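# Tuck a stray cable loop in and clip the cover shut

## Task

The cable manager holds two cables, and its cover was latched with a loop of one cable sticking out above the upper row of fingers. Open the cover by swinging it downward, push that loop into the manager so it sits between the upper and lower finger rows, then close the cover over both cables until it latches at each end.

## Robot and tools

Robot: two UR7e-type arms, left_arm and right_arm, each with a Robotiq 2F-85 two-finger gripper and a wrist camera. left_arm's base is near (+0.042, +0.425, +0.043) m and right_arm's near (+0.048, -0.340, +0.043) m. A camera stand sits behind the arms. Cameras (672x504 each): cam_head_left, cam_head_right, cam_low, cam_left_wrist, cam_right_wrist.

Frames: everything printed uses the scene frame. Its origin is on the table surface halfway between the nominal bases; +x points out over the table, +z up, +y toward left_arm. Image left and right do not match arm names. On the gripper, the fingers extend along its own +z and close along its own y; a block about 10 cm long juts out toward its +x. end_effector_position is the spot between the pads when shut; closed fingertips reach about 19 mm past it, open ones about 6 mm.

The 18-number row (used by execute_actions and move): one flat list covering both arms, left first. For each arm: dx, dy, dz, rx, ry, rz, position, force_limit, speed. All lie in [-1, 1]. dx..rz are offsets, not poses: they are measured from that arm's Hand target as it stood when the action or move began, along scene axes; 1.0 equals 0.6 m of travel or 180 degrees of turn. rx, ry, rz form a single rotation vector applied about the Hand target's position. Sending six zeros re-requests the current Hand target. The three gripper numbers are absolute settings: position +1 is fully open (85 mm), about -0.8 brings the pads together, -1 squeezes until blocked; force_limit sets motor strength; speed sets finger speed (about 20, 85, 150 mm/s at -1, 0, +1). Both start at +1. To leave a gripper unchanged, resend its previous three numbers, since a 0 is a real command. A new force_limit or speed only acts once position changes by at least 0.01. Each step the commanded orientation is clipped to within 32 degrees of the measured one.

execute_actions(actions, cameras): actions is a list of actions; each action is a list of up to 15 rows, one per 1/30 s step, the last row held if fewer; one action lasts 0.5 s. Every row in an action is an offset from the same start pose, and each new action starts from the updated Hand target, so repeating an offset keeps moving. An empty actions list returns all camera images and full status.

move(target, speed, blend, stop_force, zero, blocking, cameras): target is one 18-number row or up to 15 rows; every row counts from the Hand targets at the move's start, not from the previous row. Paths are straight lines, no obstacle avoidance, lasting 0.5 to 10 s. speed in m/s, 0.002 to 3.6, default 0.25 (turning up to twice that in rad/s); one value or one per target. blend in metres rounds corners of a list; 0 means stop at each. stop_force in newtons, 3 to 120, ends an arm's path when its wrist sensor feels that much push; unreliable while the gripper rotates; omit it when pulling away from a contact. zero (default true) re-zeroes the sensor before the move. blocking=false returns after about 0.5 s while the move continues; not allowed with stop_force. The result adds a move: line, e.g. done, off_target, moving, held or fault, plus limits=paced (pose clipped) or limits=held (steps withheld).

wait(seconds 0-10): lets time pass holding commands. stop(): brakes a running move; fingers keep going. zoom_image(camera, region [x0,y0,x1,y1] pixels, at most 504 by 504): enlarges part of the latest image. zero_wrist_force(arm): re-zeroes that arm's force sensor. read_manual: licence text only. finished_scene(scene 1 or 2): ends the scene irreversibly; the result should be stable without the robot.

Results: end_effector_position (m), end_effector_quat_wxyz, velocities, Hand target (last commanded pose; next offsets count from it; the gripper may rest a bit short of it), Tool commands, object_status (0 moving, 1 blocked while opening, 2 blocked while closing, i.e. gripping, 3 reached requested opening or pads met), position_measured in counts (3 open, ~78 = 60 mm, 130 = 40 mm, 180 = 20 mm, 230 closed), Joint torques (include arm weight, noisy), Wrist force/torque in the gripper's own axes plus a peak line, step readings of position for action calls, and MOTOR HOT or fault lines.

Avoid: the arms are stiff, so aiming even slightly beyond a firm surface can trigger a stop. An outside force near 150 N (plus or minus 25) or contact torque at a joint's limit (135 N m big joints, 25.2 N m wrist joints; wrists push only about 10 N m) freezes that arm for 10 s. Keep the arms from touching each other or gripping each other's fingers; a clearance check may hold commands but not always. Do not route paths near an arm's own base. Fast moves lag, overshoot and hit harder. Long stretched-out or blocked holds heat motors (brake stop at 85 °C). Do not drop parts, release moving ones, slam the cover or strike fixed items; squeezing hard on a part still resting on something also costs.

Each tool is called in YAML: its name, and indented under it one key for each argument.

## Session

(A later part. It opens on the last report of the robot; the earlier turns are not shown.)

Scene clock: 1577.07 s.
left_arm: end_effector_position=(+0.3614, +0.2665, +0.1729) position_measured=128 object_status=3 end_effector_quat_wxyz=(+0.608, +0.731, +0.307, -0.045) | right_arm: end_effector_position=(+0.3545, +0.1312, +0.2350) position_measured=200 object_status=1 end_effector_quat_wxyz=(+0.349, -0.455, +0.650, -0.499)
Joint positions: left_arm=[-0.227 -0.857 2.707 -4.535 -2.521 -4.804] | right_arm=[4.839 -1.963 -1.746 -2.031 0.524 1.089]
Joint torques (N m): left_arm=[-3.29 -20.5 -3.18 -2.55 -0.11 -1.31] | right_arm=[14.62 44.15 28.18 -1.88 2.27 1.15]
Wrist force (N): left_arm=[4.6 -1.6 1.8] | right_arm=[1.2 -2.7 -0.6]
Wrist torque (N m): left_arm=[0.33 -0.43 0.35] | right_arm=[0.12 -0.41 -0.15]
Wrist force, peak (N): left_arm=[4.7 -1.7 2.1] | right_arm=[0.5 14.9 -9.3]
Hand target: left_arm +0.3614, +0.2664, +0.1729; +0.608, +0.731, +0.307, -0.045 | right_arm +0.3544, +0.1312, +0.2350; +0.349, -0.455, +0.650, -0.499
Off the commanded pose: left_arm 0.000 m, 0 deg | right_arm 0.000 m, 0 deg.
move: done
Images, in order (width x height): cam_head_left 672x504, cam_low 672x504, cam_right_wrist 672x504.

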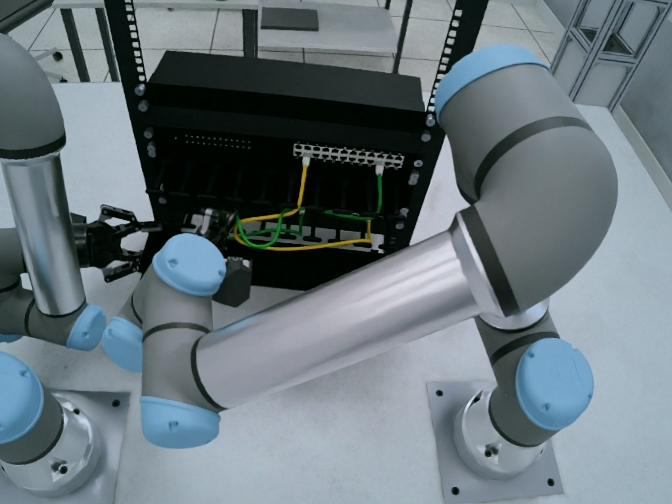

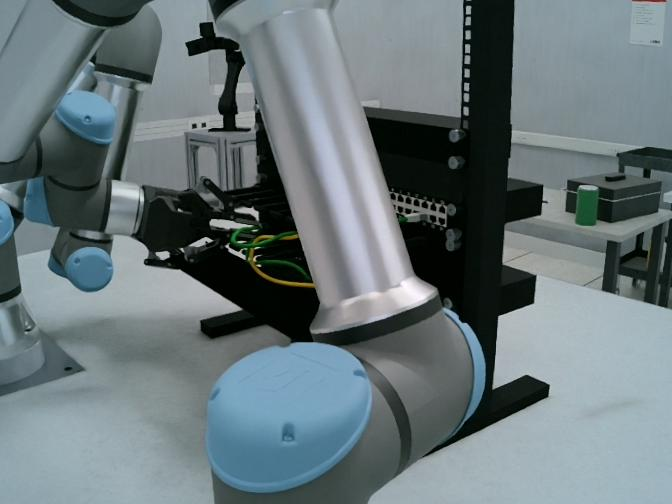

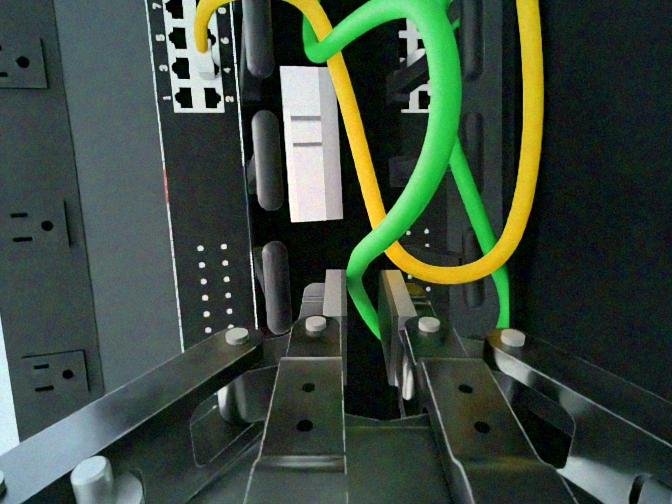

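move:
  target:
    - [0, 0, 0, 0, 0, 0, 0.0, -0.5, -1, -0.03, 0.005, 0.005, 0, 0, 0, -0.3, -0.7, -1]
    - [0, 0, 0, 0, 0, 0, 0.0, -0.5, -1, -0.15, 0.03, 0.04, 0, 0, 0, -0.3, -0.7, -1]
  speed: 0.08
  cameras: ["cam_right_wrist", "cam_head_left", "cam_low"]

zoom_image:
  camera: "cam_head_left"
  region: [130, 120, 430, 350]

Scene clock: 1606.90 s.
left_arm: end_effector_position=(+0.3614, +0.2664, +0.1729) position_measured=128 object_status=3 end_effector_quat_wxyz=(+0.608, +0.731, +0.307, -0.045) | right_arm: end_effector_position=(+0.2645, +0.1492, +0.2590) position_measured=167 object_status=3 end_effector_quat_wxyz=(+0.349, -0.455, +0.650, -0.499)
Joint positions: left_arm=[-0.227 -0.857 2.707 -4.535 -2.521 -4.804] | right_arm=[4.994 -1.977 -1.64 -2.231 0.66 1.219]
Joint torques (N m): left_arm=[-7.73 -20.82 -2.16 -2.01 -0.12 -1.3] | right_arm=[14.8 29.21 31.7 -2.54 2.04 1.44]
Wrist force (N): left_arm=[4.5 -1.5 1.7] | right_arm=[1.5 0.5 0.4]
Wrist torque (N m): left_arm=[0.30 -0.43 0.34] | right_arm=[0.10 -0.36 -0.13]
Wrist force, peak (N): left_arm=[4.8 -1.7 2.1] | right_arm=[1.1 -2.9 -0.8]
Hand target: left_arm +0.3614, +0.2664, +0.1729; +0.608, +0.731, +0.307, -0.045 | right_arm +0.2644, +0.1492, +0.2590; +0.349, -0.455, +0.650, -0.499
Off the commanded pose: left_arm 0.000 m, 0 deg | right_arm 0.000 m, 0 deg.
move: done
Images, in order (width x height): cam_head_left 672x504, cam_low 672x504, cam_right_wrist 672x504.

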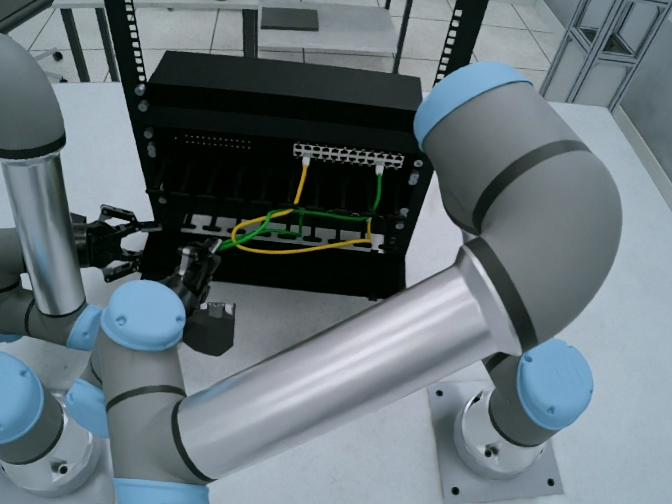

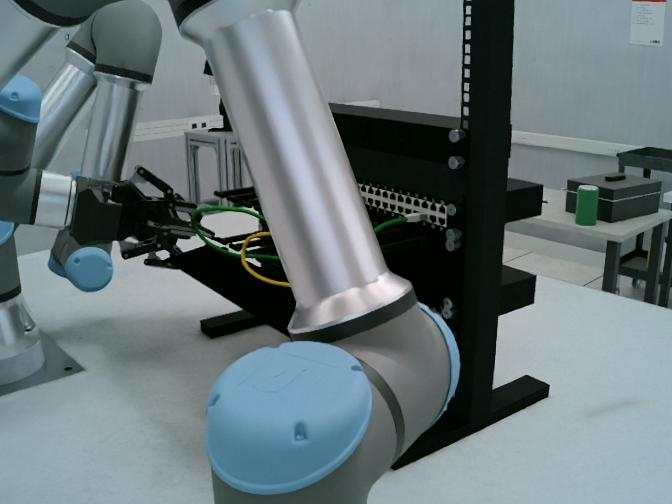

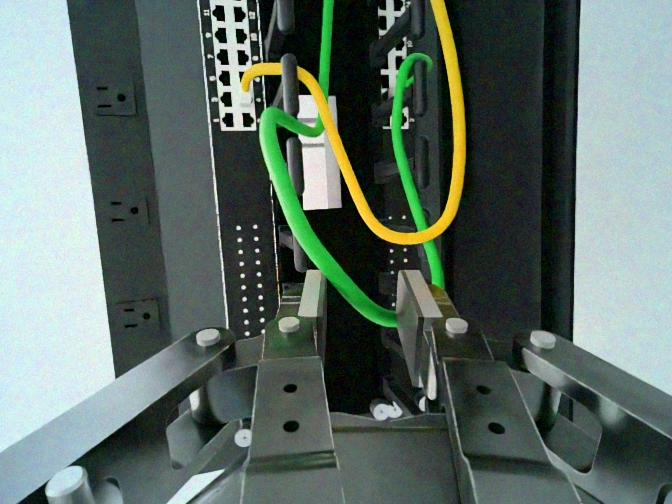

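Scaled by 1.680 from the camera's 672x504 image, which has a finer 960x720 frame.

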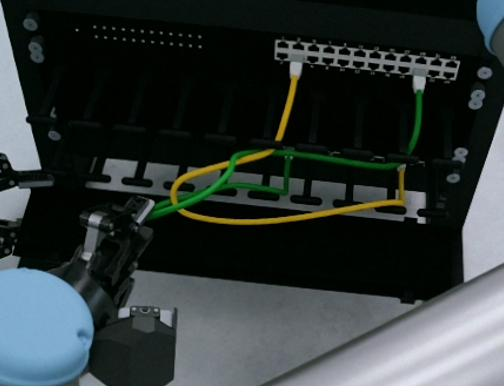

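zoom_image:
  camera: "cam_right_wrist"
  region: [230, 20, 480, 420]

zoom_image:
  camera: "cam_low"
  region: [100, 120, 370, 330]

Scaled by 1.260 from the camera's 672x504 image, which has a finer 960x720 frame.

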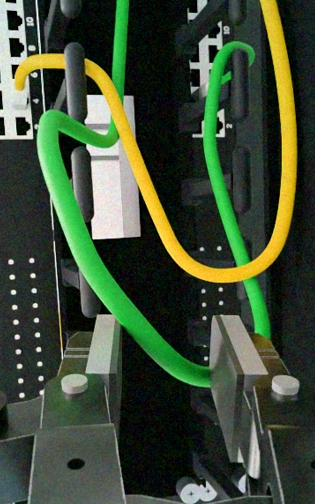

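Scaled by 1.867 from the camera's 672x504 image, which has a finer 960x720 frame.

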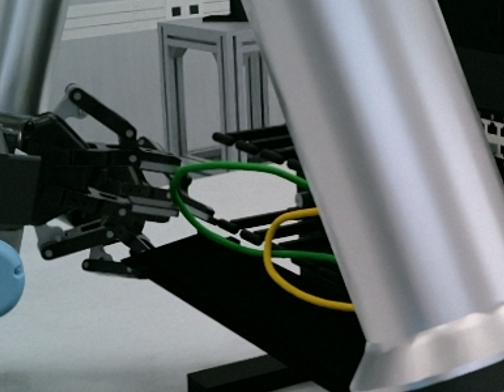

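move:
  target: [0, 0, 0, 0, 0, 0, 0.0, -0.5, -1, -0.0823, 0.018, 0.01, 0, 0, 0.1111, -0.3, -0.7, -1]
  speed: 0.1
  cameras: ["cam_right_wrist", "cam_head_left", "cam_low"]

zoom_image:
  camera: "cam_low"
  region: [100, 120, 370, 330]

zoom_image:
  camera: "cam_head_left"
  region: [130, 120, 430, 350]

Scene clock: 1671.63 s.
left_arm: end_effector_position=(+0.3614, +0.2664, +0.1729) position_measured=128 object_status=3 end_effector_quat_wxyz=(+0.608, +0.731, +0.307, -0.045) | right_arm: end_effector_position=(+0.2151, +0.1600, +0.2650) position_measured=167 object_status=3 end_effector_quat_wxyz=(-0.430, +0.561, -0.561, +0.431)
Joint positions: left_arm=[-0.227 -0.857 2.707 -4.535 -2.521 -4.804] | right_arm=[5.158 -1.807 -1.879 -2.026 0.498 1.056]
Joint torques (N m): left_arm=[-7.52 -20.22 -1.64 -1.92 -0.16 -1.27] | right_arm=[16.21 41.49 9.57 3.25 -3.43 -1.52]
Wrist force (N): left_arm=[4.3 -1.5 1.8] | right_arm=[2.1 0.7 -0.1]
Wrist torque (N m): left_arm=[0.31 -0.40 0.34] | right_arm=[0.10 -0.44 0.07]
Wrist force, peak (N): left_arm=[4.7 -1.4 1.9] | right_arm=[2.4 0.6 0.1]
Hand target: left_arm +0.3614, +0.2664, +0.1729; +0.608, +0.731, +0.307, -0.045 | right_arm +0.2151, +0.1600, +0.2650; -0.430, +0.561, -0.561, +0.431
Off the commanded pose: left_arm 0.000 m, 0 deg | right_arm 0.000 m, 0 deg.
move: done
Images, in order (width x height): cam_head_left 672x504, cam_low 672x504, cam_right_wrist 672x504.

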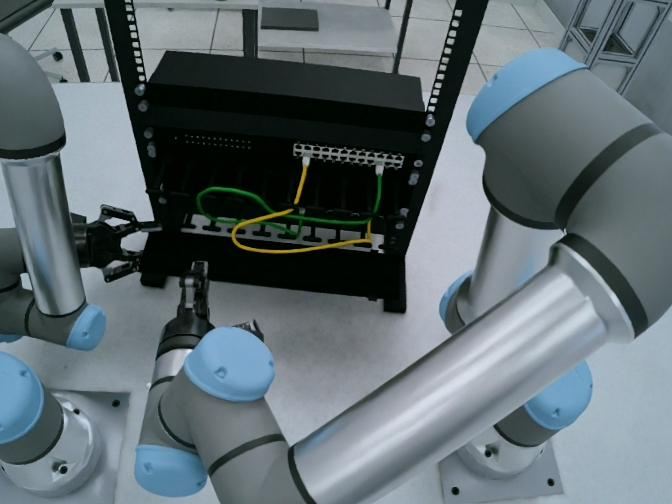

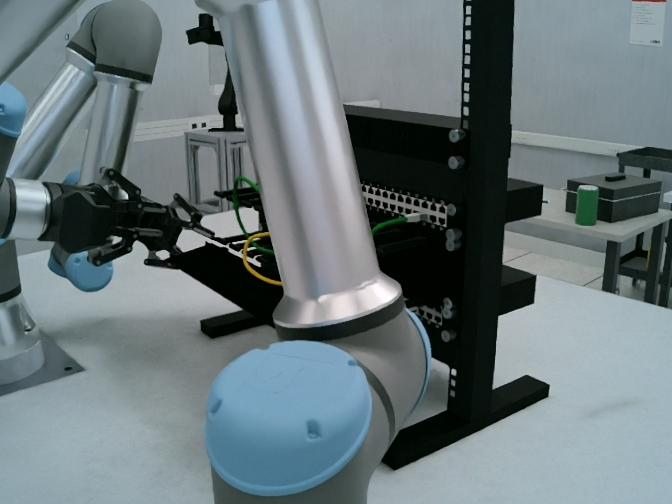

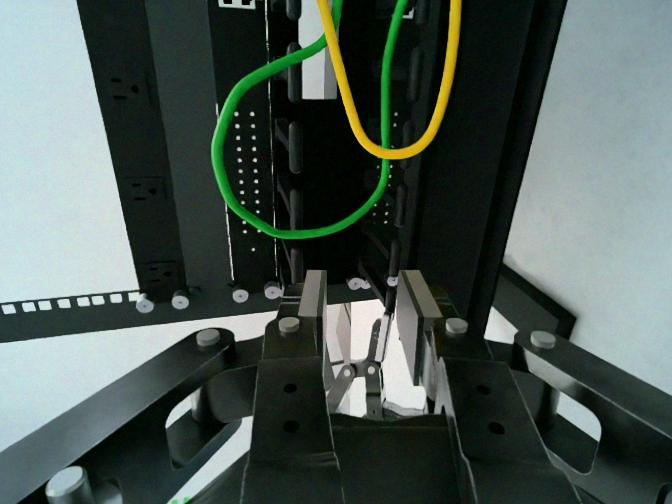

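Scaled by 1.867 from the camera's 672x504 image, which has a finer 960x720 frame.

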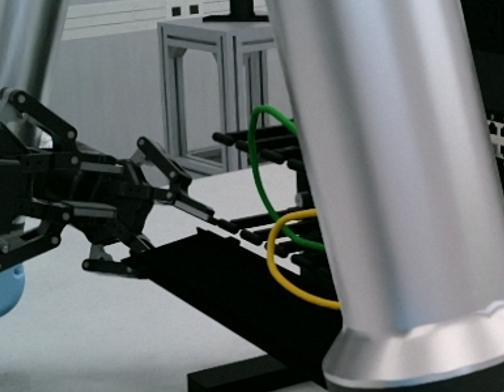

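Scaled by 1.680 from the camera's 672x504 image, which has a finer 960x720 frame.

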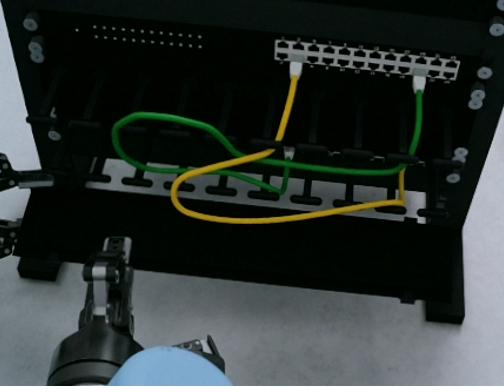

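move:
  target: [0, 0, 0, 0, 0, 0, 0.0, -0.5, -1, 0.1415, -0.0417, 0.1, 0, 0, 0, -0.3, -0.7, -1]
  speed: 0.12
  cameras: ["cam_right_wrist", "cam_head_left", "cam_head_right", "cam_low"]

zoom_image:
  camera: "cam_low"
  region: [130, 120, 400, 330]

Scene clock: 1712.80 s.
left_arm: end_effector_position=(+0.3614, +0.2664, +0.1729) position_measured=128 object_status=3 end_effector_quat_wxyz=(+0.608, +0.731, +0.307, -0.045) | right_arm: end_effector_position=(+0.2999, +0.1350, +0.3250) position_measured=167 object_status=3 end_effector_quat_wxyz=(-0.430, +0.561, -0.561, +0.431)
Joint positions: left_arm=[-0.227 -0.857 2.707 -4.535 -2.521 -4.804] | right_arm=[5.007 -1.644 -1.935 -1.932 0.379 0.835]
Joint torques (N m): left_arm=[-8.24 -21.18 -1.02 -1.98 -0.25 -1.3] | right_arm=[-14 35.73 11.56 3.87 -4.14 -1.66]
Wrist force (N): left_arm=[4.2 -1.5 1.8] | right_arm=[1.8 0.8 0.4]
Wrist torque (N m): left_arm=[0.31 -0.39 0.34] | right_arm=[0.13 -0.40 0.06]
Wrist force, peak (N): left_arm=[4.7 -1.6 2.0] | right_arm=[2.4 0.2 0.6]
Hand target: left_arm +0.3614, +0.2664, +0.1729; +0.608, +0.731, +0.307, -0.045 | right_arm +0.3000, +0.1350, +0.3250; -0.430, +0.561, -0.561, +0.431
Off the commanded pose: left_arm 0.000 m, 0 deg | right_arm 0.000 m, 0 deg.
move: done
Images, in order (width x height): cam_head_left 672x504, cam_head_right 672x504, cam_low 672x504, cam_right_wrist 672x504.

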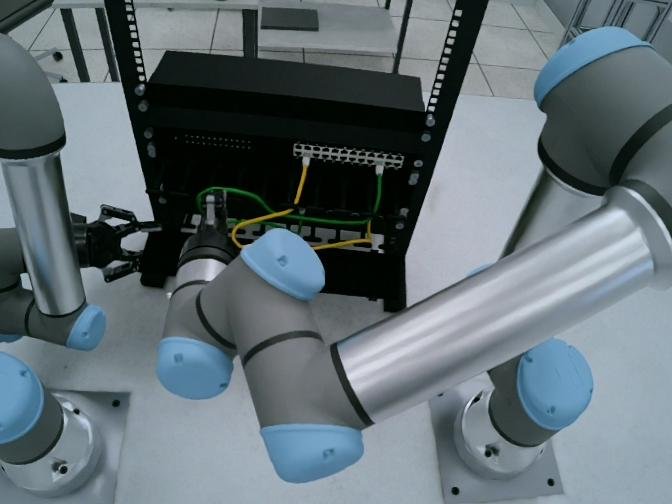

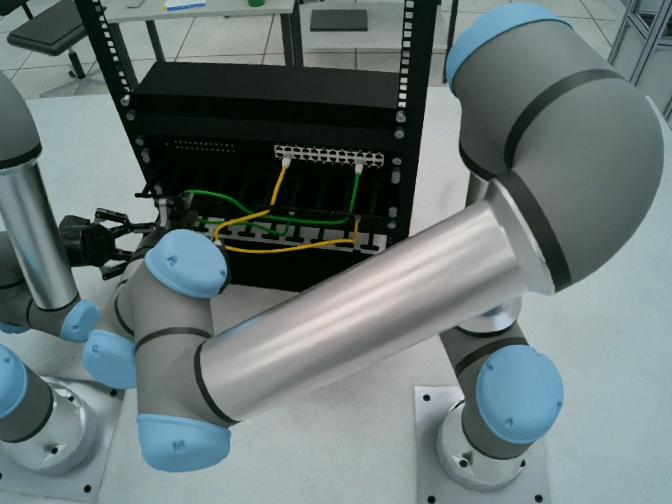

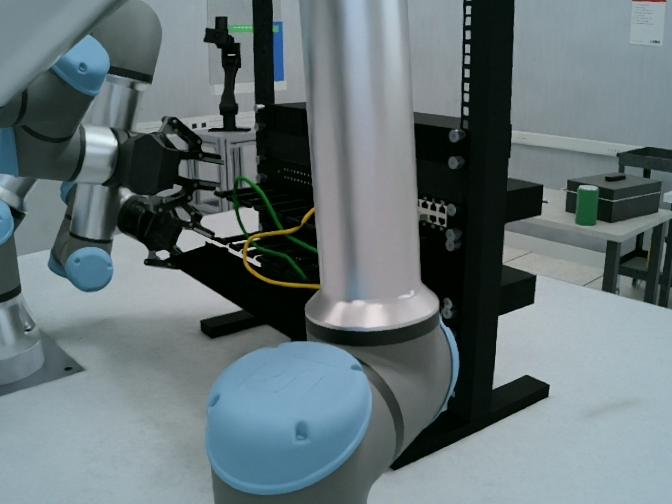

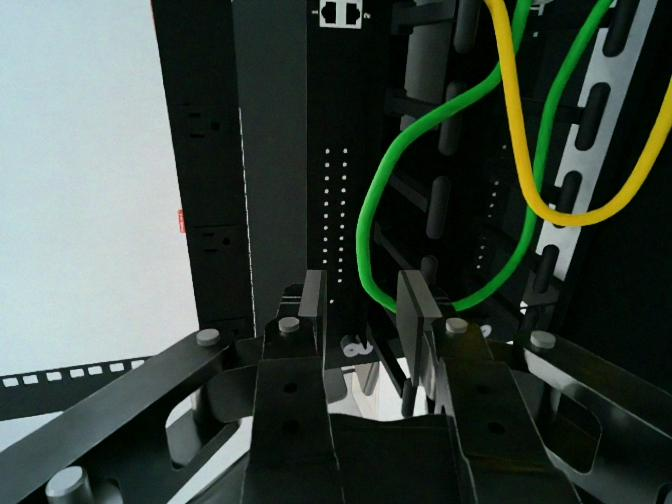

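Scaled by 1.867 from the camera's 672x504 image, which has a finer 960x720 frame.

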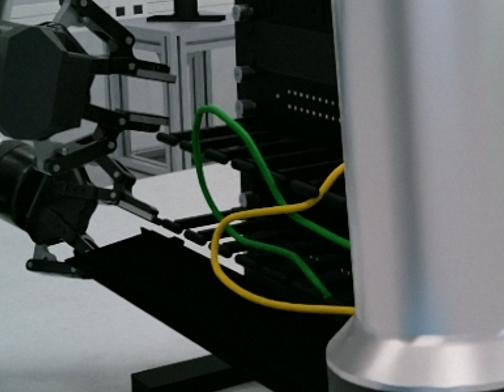

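move:
  target: [0, 0, 0, 0, 0, 0, 0.0, -0.5, -1, 0.12, 0, -0.0375, 0, 0, 0, -0.443, -0.7, -1]
  speed: 0.1
  stop_force: 15
  cameras: ["cam_right_wrist", "cam_low"]

zoom_image:
  camera: "cam_right_wrist"
  region: [240, 120, 540, 420]

Scene clock: 1736.63 s.
left_arm: end_effector_position=(+0.3614, +0.2664, +0.1729) position_measured=128 object_status=3 end_effector_quat_wxyz=(+0.608, +0.731, +0.307, -0.045) | right_arm: end_effector_position=(+0.3720, +0.1350, +0.3025) position_measured=185 object_status=3 end_effector_quat_wxyz=(-0.430, +0.561, -0.561, +0.431)
Joint positions: left_arm=[-0.227 -0.857 2.707 -4.535 -2.521 -4.804] | right_arm=[4.853 -1.676 -2.051 -1.418 0.288 0.449]
Joint torques (N m): left_arm=[-8.2 -22.1 -1.35 -1.89 -0.35 -1.27] | right_arm=[-14.85 36.43 9.48 4.88 -4.38 -1.3]
Wrist force (N): left_arm=[4.4 -1.6 1.9] | right_arm=[1.8 0.6 0.3]
Wrist torque (N m): left_arm=[0.29 -0.43 0.34] | right_arm=[0.08 -0.41 0.07]
Wrist force, peak (N): left_arm=[4.5 -1.6 2.1] | right_arm=[2.3 1.0 0.3]
Hand target: left_arm +0.3614, +0.2664, +0.1729; +0.608, +0.731, +0.307, -0.045 | right_arm +0.3720, +0.1350, +0.3025; -0.430, +0.561, -0.561, +0.431
Off the commanded pose: left_arm 0.000 m, 0 deg | right_arm 0.000 m, 0 deg.
move: done
Images, in order (width x height): cam_low 672x504, cam_right_wrist 672x504.

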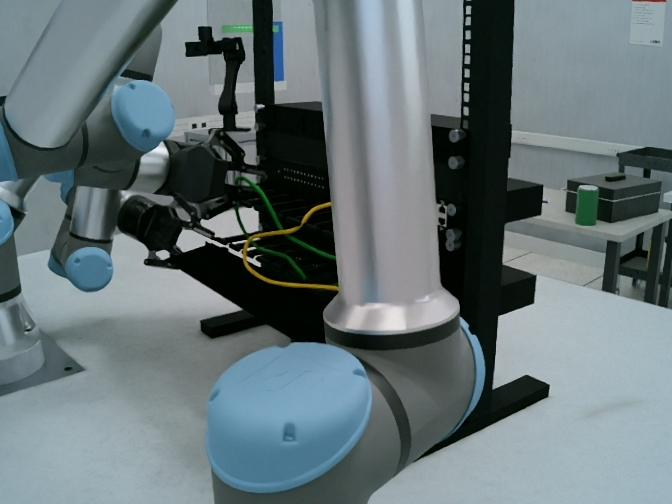

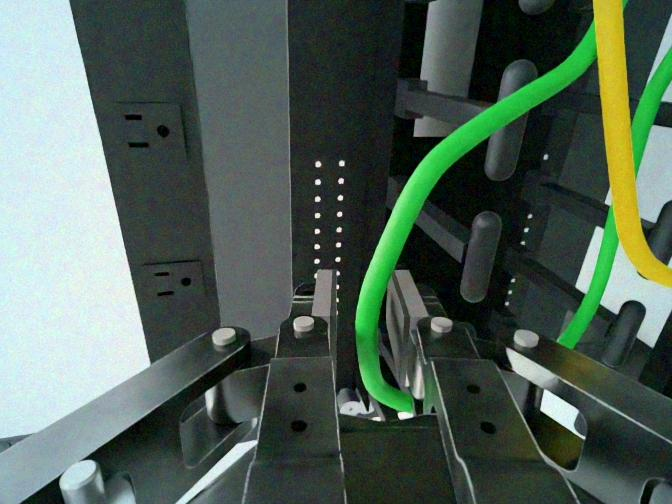

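Scaled by 1.680 from the camera's 672x504 image, which has a finer 960x720 frame.

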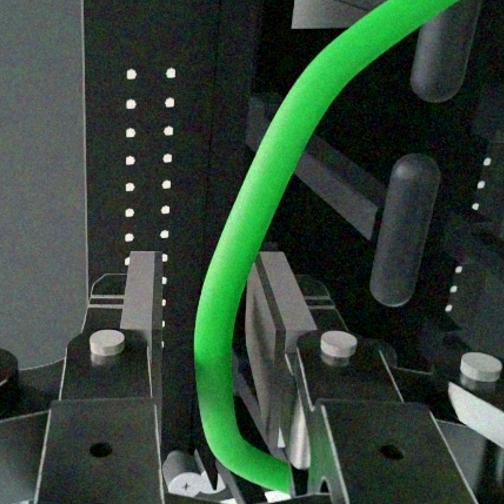

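move:
  target: [0, 0, 0, 0, 0, 0, 0.0, -0.5, -1, -0.0483, 0, 0.0125, 0, 0, 0, -0.443, -0.7, -1]
  speed: 0.08
  cameras: ["cam_right_wrist"]

zoom_image:
  camera: "cam_right_wrist"
  region: [240, 120, 540, 420]

Scene clock: 1786.60 s.
left_arm: end_effector_position=(+0.3614, +0.2664, +0.1729) position_measured=128 object_status=3 end_effector_quat_wxyz=(+0.608, +0.731, +0.307, -0.045) | right_arm: end_effector_position=(+0.3430, +0.1350, +0.3100) position_measured=185 object_status=3 end_effector_quat_wxyz=(-0.430, +0.561, -0.561, +0.431)
Joint positions: left_arm=[-0.227 -0.857 2.707 -4.535 -2.521 -4.804] | right_arm=[4.916 -1.656 -2.007 -1.655 0.319 0.629]
Joint torques (N m): left_arm=[-7.84 -23.06 0.11 -2.02 -0.34 -1.29] | right_arm=[14.47 17.16 31.95 -0.64 0.73 1.47]
Wrist force (N): left_arm=[3.9 -1.3 1.7] | right_arm=[2.2 0.7 0.0]
Wrist torque (N m): left_arm=[0.34 -0.35 0.33] | right_arm=[0.12 -0.45 -0.12]
Wrist force, peak (N): left_arm=[4.7 -1.4 2.0] | right_arm=[2.4 1.0 0.1]
Hand target: left_arm +0.3614, +0.2664, +0.1729; +0.608, +0.731, +0.307, -0.045 | right_arm +0.3430, +0.1350, +0.3100; -0.430, +0.561, -0.561, +0.431
Off the commanded pose: left_arm 0.000 m, 0 deg | right_arm 0.000 m, 0 deg.
move: done
Images, in order (width x height): cam_right_wrist 672x504.

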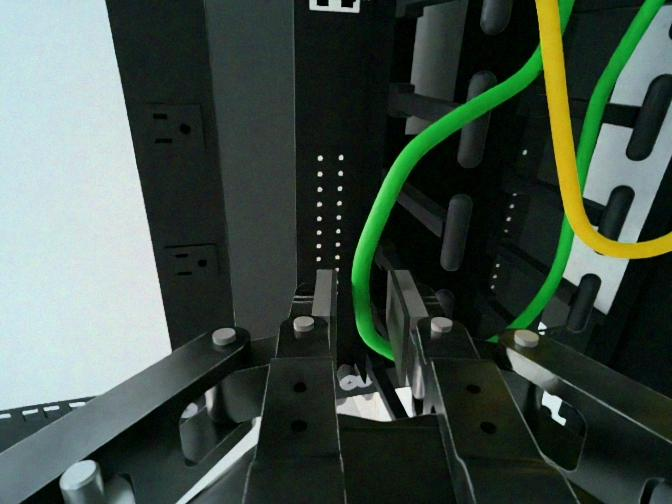

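Scaled by 1.680 from the camera's 672x504 image, which has a finer 960x720 frame.

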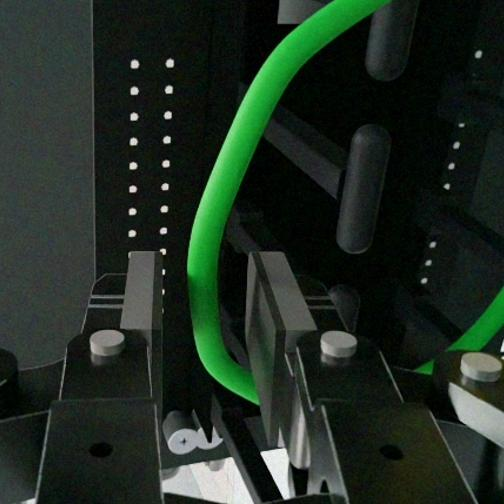

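move:
  target: [0, 0, 0, 0, 0, 0, 0.0, -0.5, -1, -0.0242, 0, 0.0058, 0, 0, 0, -0.443, -0.7, -1]
  speed: 0.08

execute_actions:
  actions:
    - [[0,0,0,0,0,0,0,-0.5,-1,0,0,0,0,0,0,-1,-0.7,-0.6]]
    - [[0,0,0,0,0,0,0,-0.5,-1,0,0,0,0,0,0,-1,-0.7,-0.6]]
  cameras: ["cam_right_wrist"]

zoom_image:
  camera: "cam_right_wrist"
  region: [240, 120, 540, 420]

Scene clock: 1797.90 s.
left_arm: end_effector_position=(+0.3614, +0.2664, +0.1729) position_measured=128 object_status=3 end_effector_quat_wxyz=(+0.608, +0.731, +0.307, -0.045) | right_arm: end_effector_position=(+0.3285, +0.1350, +0.3135) position_measured=185 object_status=3 end_effector_quat_wxyz=(-0.430, +0.561, -0.561, +0.431)
Joint positions: left_arm=[-0.227 -0.857 2.707 -4.535 -2.521 -4.804] | right_arm=[4.947 -1.651 -1.985 -1.755 0.338 0.707]
Joint torques (N m): left_arm=[-8.71 -23.22 0.14 -2.11 -0.38 -1.31] | right_arm=[16.75 16.87 31.77 -0.89 0.89 1.1]
Wrist force (N): left_arm=[4.3 -1.5 1.9] | right_arm=[2.0 0.4 0.2]
Wrist torque (N m): left_arm=[0.31 -0.42 0.34] | right_arm=[0.06 -0.42 -0.13]
Wrist force, peak (N): left_arm=[4.7 -1.3 2.1] | right_arm=[2.6 0.8 0.2]
Hand target: left_arm +0.3614, +0.2664, +0.1729; +0.608, +0.731, +0.307, -0.045 | right_arm +0.3285, +0.1350, +0.3135; -0.430, +0.561, -0.561, +0.431
Off the commanded pose: left_arm 0.000 m, 0 deg | right_arm 0.000 m, 0 deg.
move: done

Scene clock: 1799.10 s.
left_arm: end_effector_position=(+0.3614, +0.2664, +0.1729) position_measured=128 object_status=3 end_effector_quat_wxyz=(+0.608, +0.731, +0.307, -0.045) | right_arm: end_effector_position=(+0.3285, +0.1350, +0.3135) position_measured=231 object_status=3 end_effector_quat_wxyz=(-0.430, +0.561, -0.561, +0.431)
Joint positions: left_arm=[-0.227 -0.857 2.707 -4.535 -2.521 -4.804] | right_arm=[4.947 -1.651 -1.985 -1.755 0.338 0.707]
Joint torques (N m): left_arm=[-8.32 -23.5 0.11 -1.96 -0.37 -1.37] | right_arm=[15.3 15.1 32.52 -0.83 1.04 1.18]
Wrist force (N): left_arm=[4.6 -1.5 1.7] | right_arm=[1.9 0.9 0.3]
Wrist torque (N m): left_arm=[0.31 -0.45 0.34] | right_arm=[0.13 -0.41 -0.11]
Wrist force, peak (N): left_arm=[4.5 -1.5 2.1] | right_arm=[2.3 1.1 0.1]
Hand target: left_arm +0.3614, +0.2664, +0.1729; +0.608, +0.731, +0.307, -0.045 | right_arm +0.3285, +0.1350, +0.3135; -0.430, +0.561, -0.561, +0.431
Off the commanded pose: left_arm 0.000 m, 0 deg | right_arm 0.000 m, 0 deg.
Step readings (end_effector_position of left_arm | right_arm):
0: (+0.3614, +0.2664, +0.1729) | (+0.3285, +0.1350, +0.3135)
1: (+0.3614, +0.2664, +0.1729) | (+0.3285, +0.1350, +0.3135)
2: (+0.3614, +0.2664, +0.1729) | (+0.3285, +0.1350, +0.3135)
4: (+0.3614, +0.2664, +0.1729) | (+0.3285, +0.1350, +0.3135)
8: (+0.3614, +0.2664, +0.1729) | (+0.3285, +0.1350, +0.3135)
15: (+0.3614, +0.2664, +0.1729) | (+0.3285, +0.1350, +0.3135)
16: (+0.3614, +0.2664, +0.1729) | (+0.3285, +0.1350, +0.3135)
17: (+0.3614, +0.2664, +0.1729) | (+0.3285, +0.1350, +0.3135)
19: (+0.3614, +0.2664, +0.1729) | (+0.3285, +0.1350, +0.3135)
23: (+0.3614, +0.2664, +0.1729) | (+0.3285, +0.1350, +0.3135)
30: (+0.3614, +0.2664, +0.1729) | (+0.3285, +0.1350, +0.3135)
Images, in order (width x height): cam_right_wrist 672x504.

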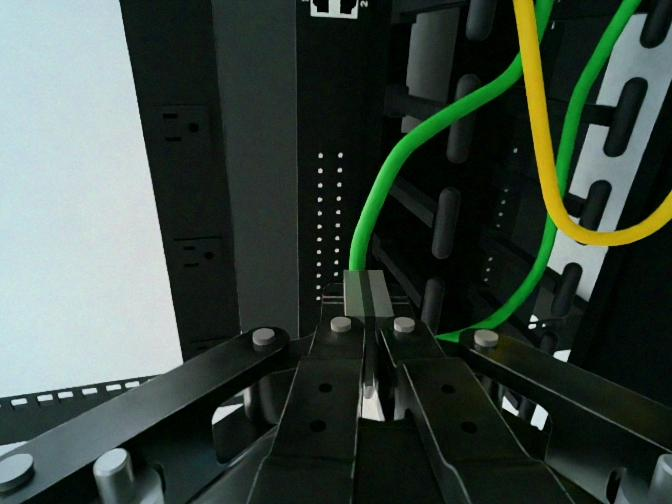

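Scaled by 1.680 from the camera's 672x504 image, which has a finer 960x720 frame.

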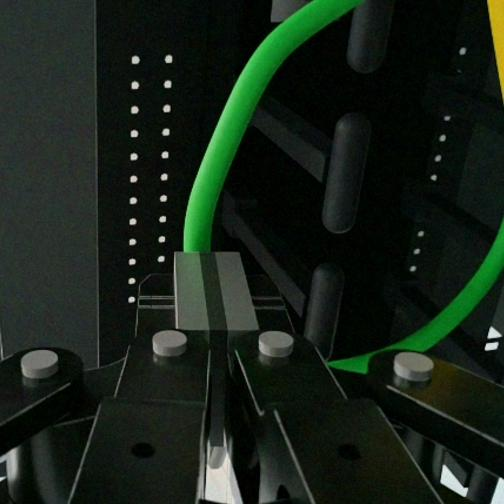

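move:
  target:
    - [0, 0, 0, 0, 0, 0, 0.0, -0.5, -1, 0, 0, 0, 0, 0, 0, -0.42, -0.7, 0]
    - [0, 0, 0, 0, 0, 0, 0.0, -0.5, -1, 0.0242, 0, -0.0058, 0, 0, 0, -0.42, -0.7, 0]
  speed: 0.08

execute_actions:
  actions:
    - [[0,0,0,0,0,0,0,-0.5,-1,0,0,0,0,0,0,-1,-0.7,-0.6]]
    - [[0,0,0,0,0,0,0,-0.5,-1,0,0,0,0,0,0,-1,-0.7,-0.6]]
  cameras: ["cam_right_wrist", "cam_low"]

zoom_image:
  camera: "cam_right_wrist"
  region: [240, 120, 540, 420]

Scene clock: 1812.43 s.
left_arm: end_effector_position=(+0.3614, +0.2664, +0.1729) position_measured=128 object_status=3 end_effector_quat_wxyz=(+0.608, +0.731, +0.307, -0.045) | right_arm: end_effector_position=(+0.3430, +0.1350, +0.3100) position_measured=182 object_status=3 end_effector_quat_wxyz=(-0.430, +0.561, -0.561, +0.431)
Joint positions: left_arm=[-0.227 -0.857 2.707 -4.535 -2.521 -4.804] | right_arm=[4.916 -1.656 -2.007 -1.656 0.319 0.63]
Joint torques (N m): left_arm=[-8.5 -23.5 0.25 -2.01 -0.48 -1.3] | right_arm=[-14.49 21.95 10.76 4.78 -4.43 -1.49]
Wrist force (N): left_arm=[4.4 -1.4 1.5] | right_arm=[1.9 0.7 0.1]
Wrist torque (N m): left_arm=[0.31 -0.42 0.34] | right_arm=[0.11 -0.42 0.06]
Wrist force, peak (N): left_arm=[4.6 -1.6 1.9] | right_arm=[2.4 0.7 0.3]
Hand target: left_arm +0.3614, +0.2664, +0.1729; +0.608, +0.731, +0.307, -0.045 | right_arm +0.3430, +0.1350, +0.3100; -0.430, +0.561, -0.561, +0.431
Off the commanded pose: left_arm 0.000 m, 0 deg | right_arm 0.000 m, 0 deg.
move: done

Scene clock: 1813.63 s.
left_arm: end_effector_position=(+0.3614, +0.2664, +0.1729) position_measured=128 object_status=3 end_effector_quat_wxyz=(+0.608, +0.731, +0.307, -0.045) | right_arm: end_effector_position=(+0.3430, +0.1350, +0.3100) position_measured=219 object_status=2 end_effector_quat_wxyz=(-0.430, +0.561, -0.561, +0.431)
Joint positions: left_arm=[-0.227 -0.857 2.707 -4.535 -2.521 -4.804] | right_arm=[4.916 -1.656 -2.007 -1.655 0.319 0.63]
Joint torques (N m): left_arm=[-7.59 -22.84 0.79 -1.86 -0.47 -1.25] | right_arm=[-14.74 36.26 10.98 4.54 -3.99 -1.33]
Wrist force (N): left_arm=[4.2 -1.5 1.8] | right_arm=[2.3 0.9 0.5]
Wrist torque (N m): left_arm=[0.30 -0.39 0.34] | right_arm=[0.13 -0.45 0.05]
Wrist force, peak (N): left_arm=[4.5 -1.7 2.0] | right_arm=[2.5 1.0 0.1]
Hand target: left_arm +0.3614, +0.2664, +0.1729; +0.608, +0.731, +0.307, -0.045 | right_arm +0.3430, +0.1350, +0.3100; -0.430, +0.561, -0.561, +0.431
Off the commanded pose: left_arm 0.000 m, 0 deg | right_arm 0.000 m, 0 deg.
Step readings (end_effector_position of left_arm | right_arm):
0: (+0.3614, +0.2664, +0.1729) | (+0.3430, +0.1350, +0.3100)
1: (+0.3614, +0.2664, +0.1729) | (+0.3430, +0.1350, +0.3100)
2: (+0.3614, +0.2664, +0.1729) | (+0.3430, +0.1350, +0.3100)
4: (+0.3614, +0.2664, +0.1729) | (+0.3430, +0.1350, +0.3100)
8: (+0.3614, +0.2664, +0.1729) | (+0.3430, +0.1350, +0.3100)
15: (+0.3614, +0.2664, +0.1729) | (+0.3430, +0.1350, +0.3100)
16: (+0.3614, +0.2664, +0.1729) | (+0.3430, +0.1350, +0.3100)
17: (+0.3614, +0.2664, +0.1729) | (+0.3430, +0.1350, +0.3100)
19: (+0.3614, +0.2664, +0.1729) | (+0.3430, +0.1350, +0.3100)
23: (+0.3614, +0.2664, +0.1729) | (+0.3430, +0.1350, +0.3100)
30: (+0.3614, +0.2664, +0.1729) | (+0.3430, +0.1350, +0.3100)
Images, in order (width x height): cam_low 672x504, cam_right_wrist 672x504.

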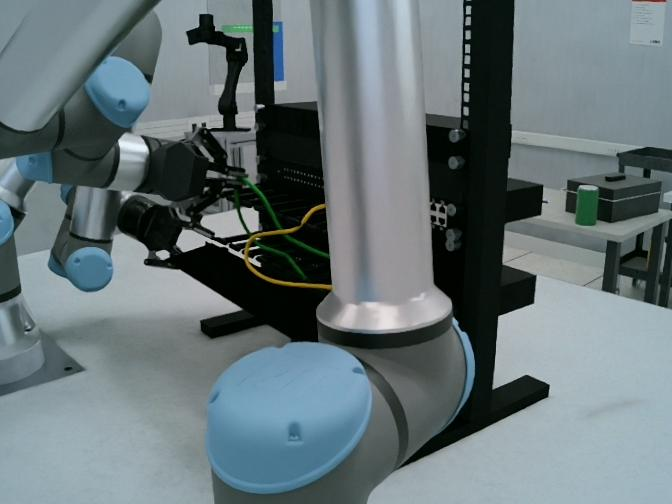

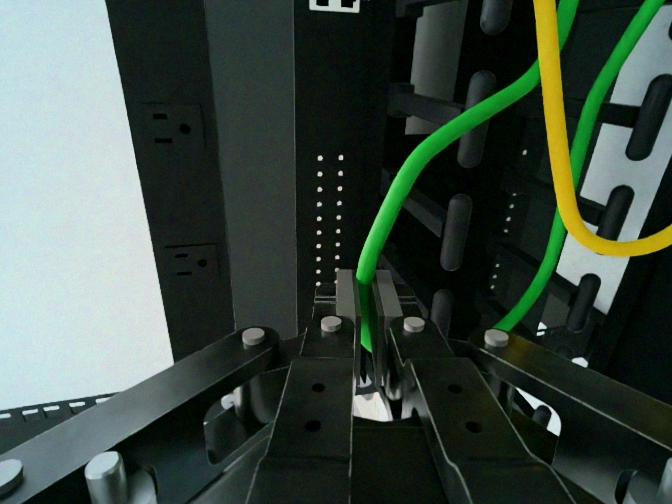

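Scaled by 1.680 from the camera's 672x504 image, which has a finer 960x720 frame.

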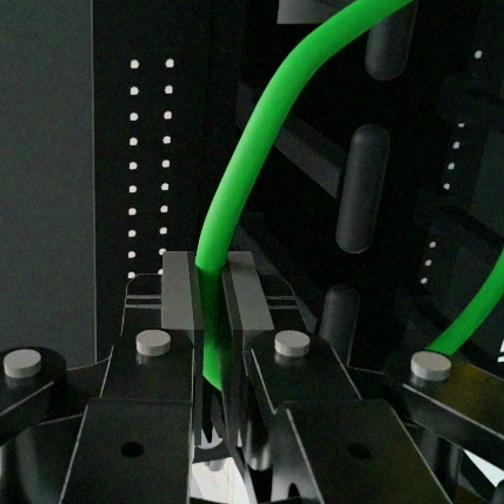

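move:
  target:
    - [0, 0, 0, 0, 0, 0, 0.0, -0.5, -1, -0.03, 0.0217, -0.0583, 0, 0, 0, -1, -0.7, -0.6]
    - [0, 0, 0, 0, 0, 0, 0.0, -0.5, -1, -0.03, 0.0333, -0.12, 0, 0, 0, -1, -0.7, -0.6]
  speed: 0.1
  blend: [0.01, 0]
  cameras: ["cam_right_wrist", "cam_head_left"]

zoom_image:
  camera: "cam_head_left"
  region: [130, 120, 430, 350]

Scene clock: 1824.93 s.
left_arm: end_effector_position=(+0.3614, +0.2664, +0.1729) position_measured=128 object_status=3 end_effector_quat_wxyz=(+0.608, +0.731, +0.307, -0.045) | right_arm: end_effector_position=(+0.3250, +0.1550, +0.2380) position_measured=219 object_status=2 end_effector_quat_wxyz=(-0.430, +0.561, -0.561, +0.431)
Joint positions: left_arm=[-0.227 -0.857 2.707 -4.535 -2.521 -4.804] | right_arm=[4.945 -1.806 -2.033 -1.549 0.337 0.703]
Joint torques (N m): left_arm=[-8.77 -24.13 1.52 -1.98 -0.41 -1.42] | right_arm=[-13.86 20.14 6.52 4.79 -3.66 -1.16]
Wrist force (N): left_arm=[4.4 -1.3 1.9] | right_arm=[2.0 -1.0 -0.6]
Wrist torque (N m): left_arm=[0.34 -0.43 0.34] | right_arm=[0.18 -0.45 0.02]
Wrist force, peak (N): left_arm=[4.7 -1.6 2.2] | right_arm=[2.1 -1.5 -1.0]
Hand target: left_arm +0.3614, +0.2664, +0.1729; +0.608, +0.731, +0.307, -0.045 | right_arm +0.3250, +0.1550, +0.2380; -0.430, +0.561, -0.561, +0.431
Off the commanded pose: left_arm 0.000 m, 0 deg | right_arm 0.000 m, 0 deg.
move: done
Images, in order (width x height): cam_head_left 672x504, cam_right_wrist 672x504.

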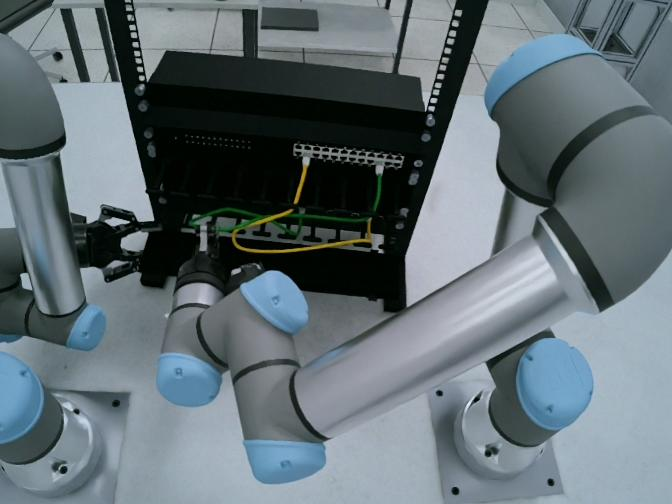

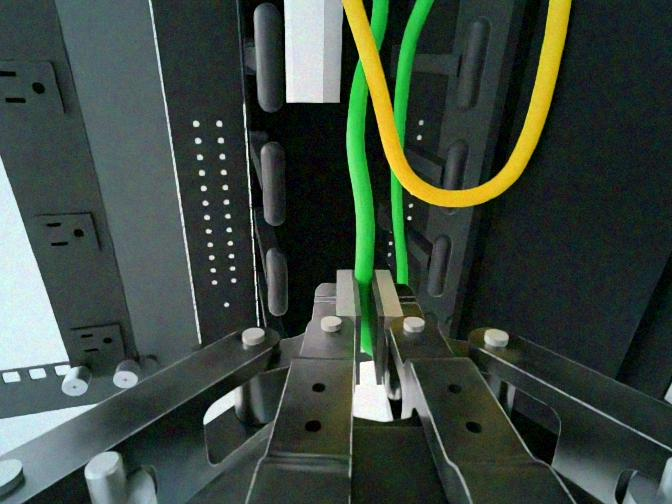

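Scaled by 1.680 from the camera's 672x504 image, which has a finer 960x720 frame.

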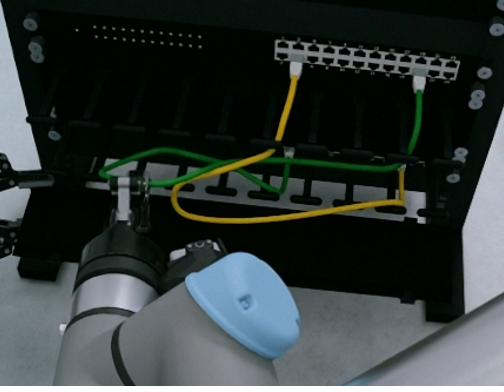

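move:
  target: [0, 0, 0, 0, 0, 0, 0.0, -0.5, -1, 0.1167, 0.0067, -0.015, 0, 0, 0, -1, -0.7, -0.6]
  speed: 0.06
  stop_force: 20
  cameras: ["cam_right_wrist", "cam_head_left"]

zoom_image:
  camera: "cam_head_left"
  region: [130, 120, 430, 350]

Scene clock: 1845.07 s.
left_arm: end_effector_position=(+0.3614, +0.2664, +0.1729) position_measured=128 object_status=3 end_effector_quat_wxyz=(+0.608, +0.731, +0.307, -0.045) | right_arm: end_effector_position=(+0.3936, +0.1586, +0.2292) position_measured=219 object_status=2 end_effector_quat_wxyz=(-0.430, +0.560, -0.561, +0.432)
Joint positions: left_arm=[-0.227 -0.857 2.707 -4.535 -2.521 -4.804] | right_arm=[4.803 -1.877 -2.085 -1.037 0.271 0.295]
Joint torques (N m): left_arm=[-8.41 -25.05 1.85 -1.97 -0.51 -1.19] | right_arm=[8.43 42.2 27.56 -0.2 -0.01 1.4]
Wrist force (N): left_arm=[4.1 -1.5 1.8] | right_arm=[-3.2 4.0 -9.8]
Wrist torque (N m): left_arm=[0.30 -0.38 0.34] | right_arm=[0.40 -0.07 -0.24]
Wrist force, peak (N): left_arm=[4.6 -1.6 2.0] | right_arm=[20.4 4.8 -46.4]
Hand target: left_arm +0.3614, +0.2664, +0.1729; +0.608, +0.731, +0.307, -0.045 | right_arm +0.3936, +0.1586, +0.2292; -0.430, +0.560, -0.561, +0.432 (not the last commanded pose)
Off the commanded pose: left_arm 0.000 m, 0 deg | right_arm 0.001 m, 0 deg.
move: contact (right_arm)
Images, in order (width x height): cam_head_left 672x504, cam_right_wrist 672x504.

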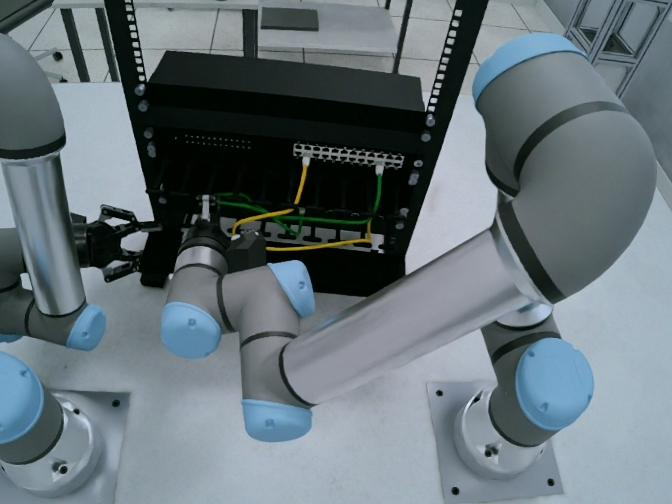

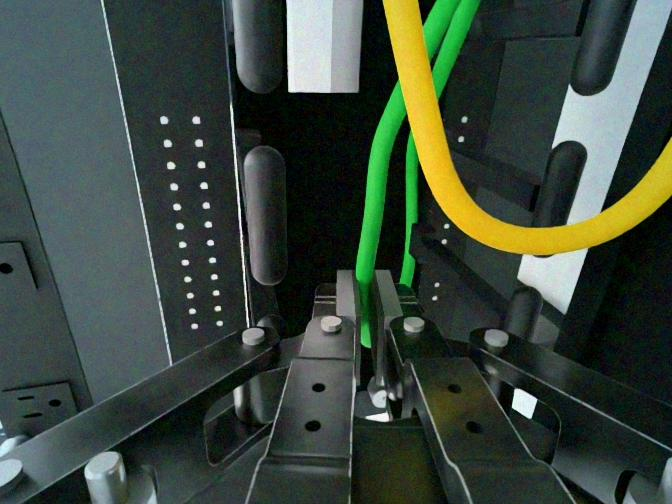

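Scaled by 1.680 from the camera's 672x504 image, which has a finer 960x720 frame.

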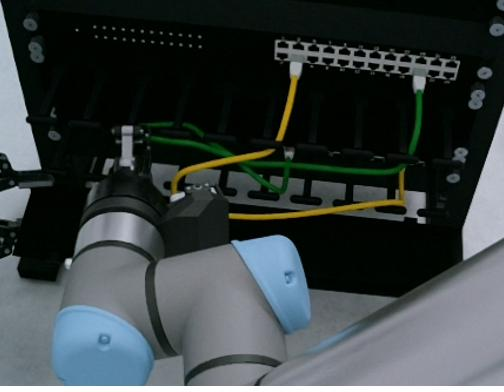

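move:
  target:
    - [0, 0, 0, 0, 0, 0, 0.0, -0.5, -1, -0.0083, 0, 0.001, 0, 0, 0, -1, -0.7, -0.6]
    - [0, 0, 0, 0, 0, 0, 0.0, -0.5, -1, -0.0083, 0, 0.001, 0, 0, 0, -0.52, -0.7, -1]
    - [0, 0, 0, 0, 0, 0, 0.0, -0.5, -1, -0.045, 0, 0.008, 0, 0, 0, -0.52, -0.7, -1]
  speed: 0.04
  cameras: ["cam_right_wrist", "cam_head_left"]

zoom_image:
  camera: "cam_head_left"
  region: [130, 120, 430, 350]

Scene clock: 1877.27 s.
left_arm: end_effector_position=(+0.3614, +0.2664, +0.1729) position_measured=128 object_status=3 end_effector_quat_wxyz=(+0.608, +0.731, +0.307, -0.045) | right_arm: end_effector_position=(+0.3666, +0.1586, +0.2340) position_measured=195 object_status=3 end_effector_quat_wxyz=(-0.430, +0.560, -0.561, +0.432)
Joint positions: left_arm=[-0.227 -0.857 2.707 -4.535 -2.521 -4.804] | right_arm=[4.858 -1.84 -2.061 -1.275 0.291 0.479]
Joint torques (N m): left_arm=[-8.07 -25.35 1.89 -2.13 -0.71 -1.34] | right_arm=[14.69 40.91 29.82 -0.6 0.59 1.4]
Wrist force (N): left_arm=[4.0 -1.3 2.0] | right_arm=[1.8 0.3 0.3]
Wrist torque (N m): left_arm=[0.34 -0.36 0.34] | right_arm=[0.06 -0.40 -0.12]
Wrist force, peak (N): left_arm=[4.6 -1.6 2.1] | right_arm=[-3.2 4.3 -9.5]
Hand target: left_arm +0.3614, +0.2664, +0.1729; +0.608, +0.731, +0.307, -0.045 | right_arm +0.3666, +0.1586, +0.2340; -0.430, +0.560, -0.561, +0.432
Off the commanded pose: left_arm 0.000 m, 0 deg | right_arm 0.000 m, 0 deg.
move: done
Images, in order (width x height): cam_head_left 672x504, cam_right_wrist 672x504.

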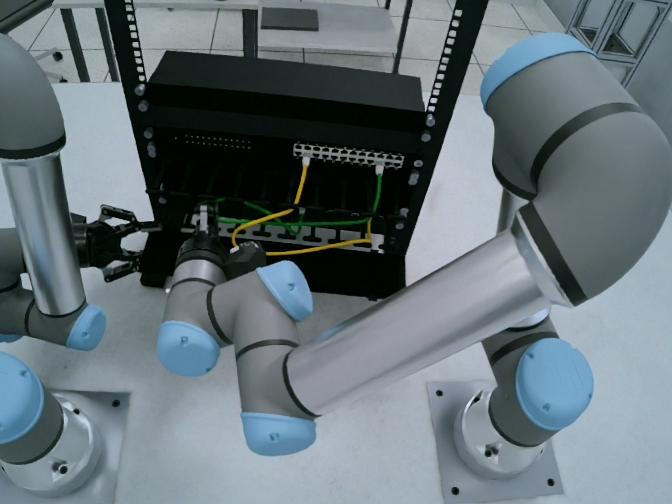

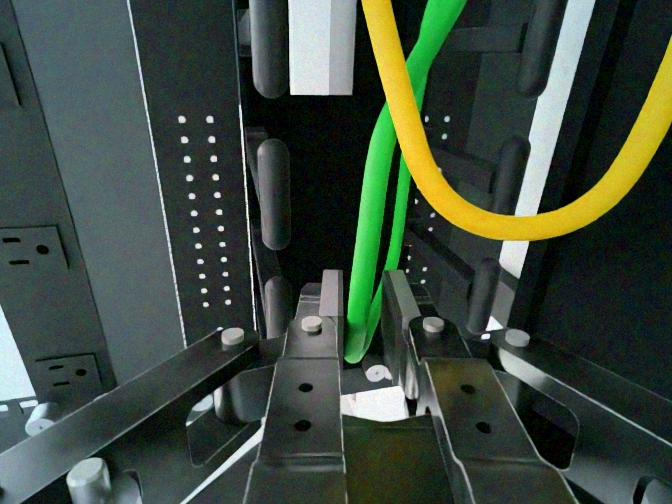

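Scaled by 1.680 from the camera's 672x504 image, which has a finer 960x720 frame.

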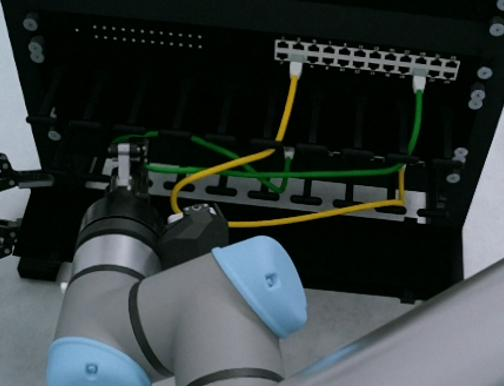

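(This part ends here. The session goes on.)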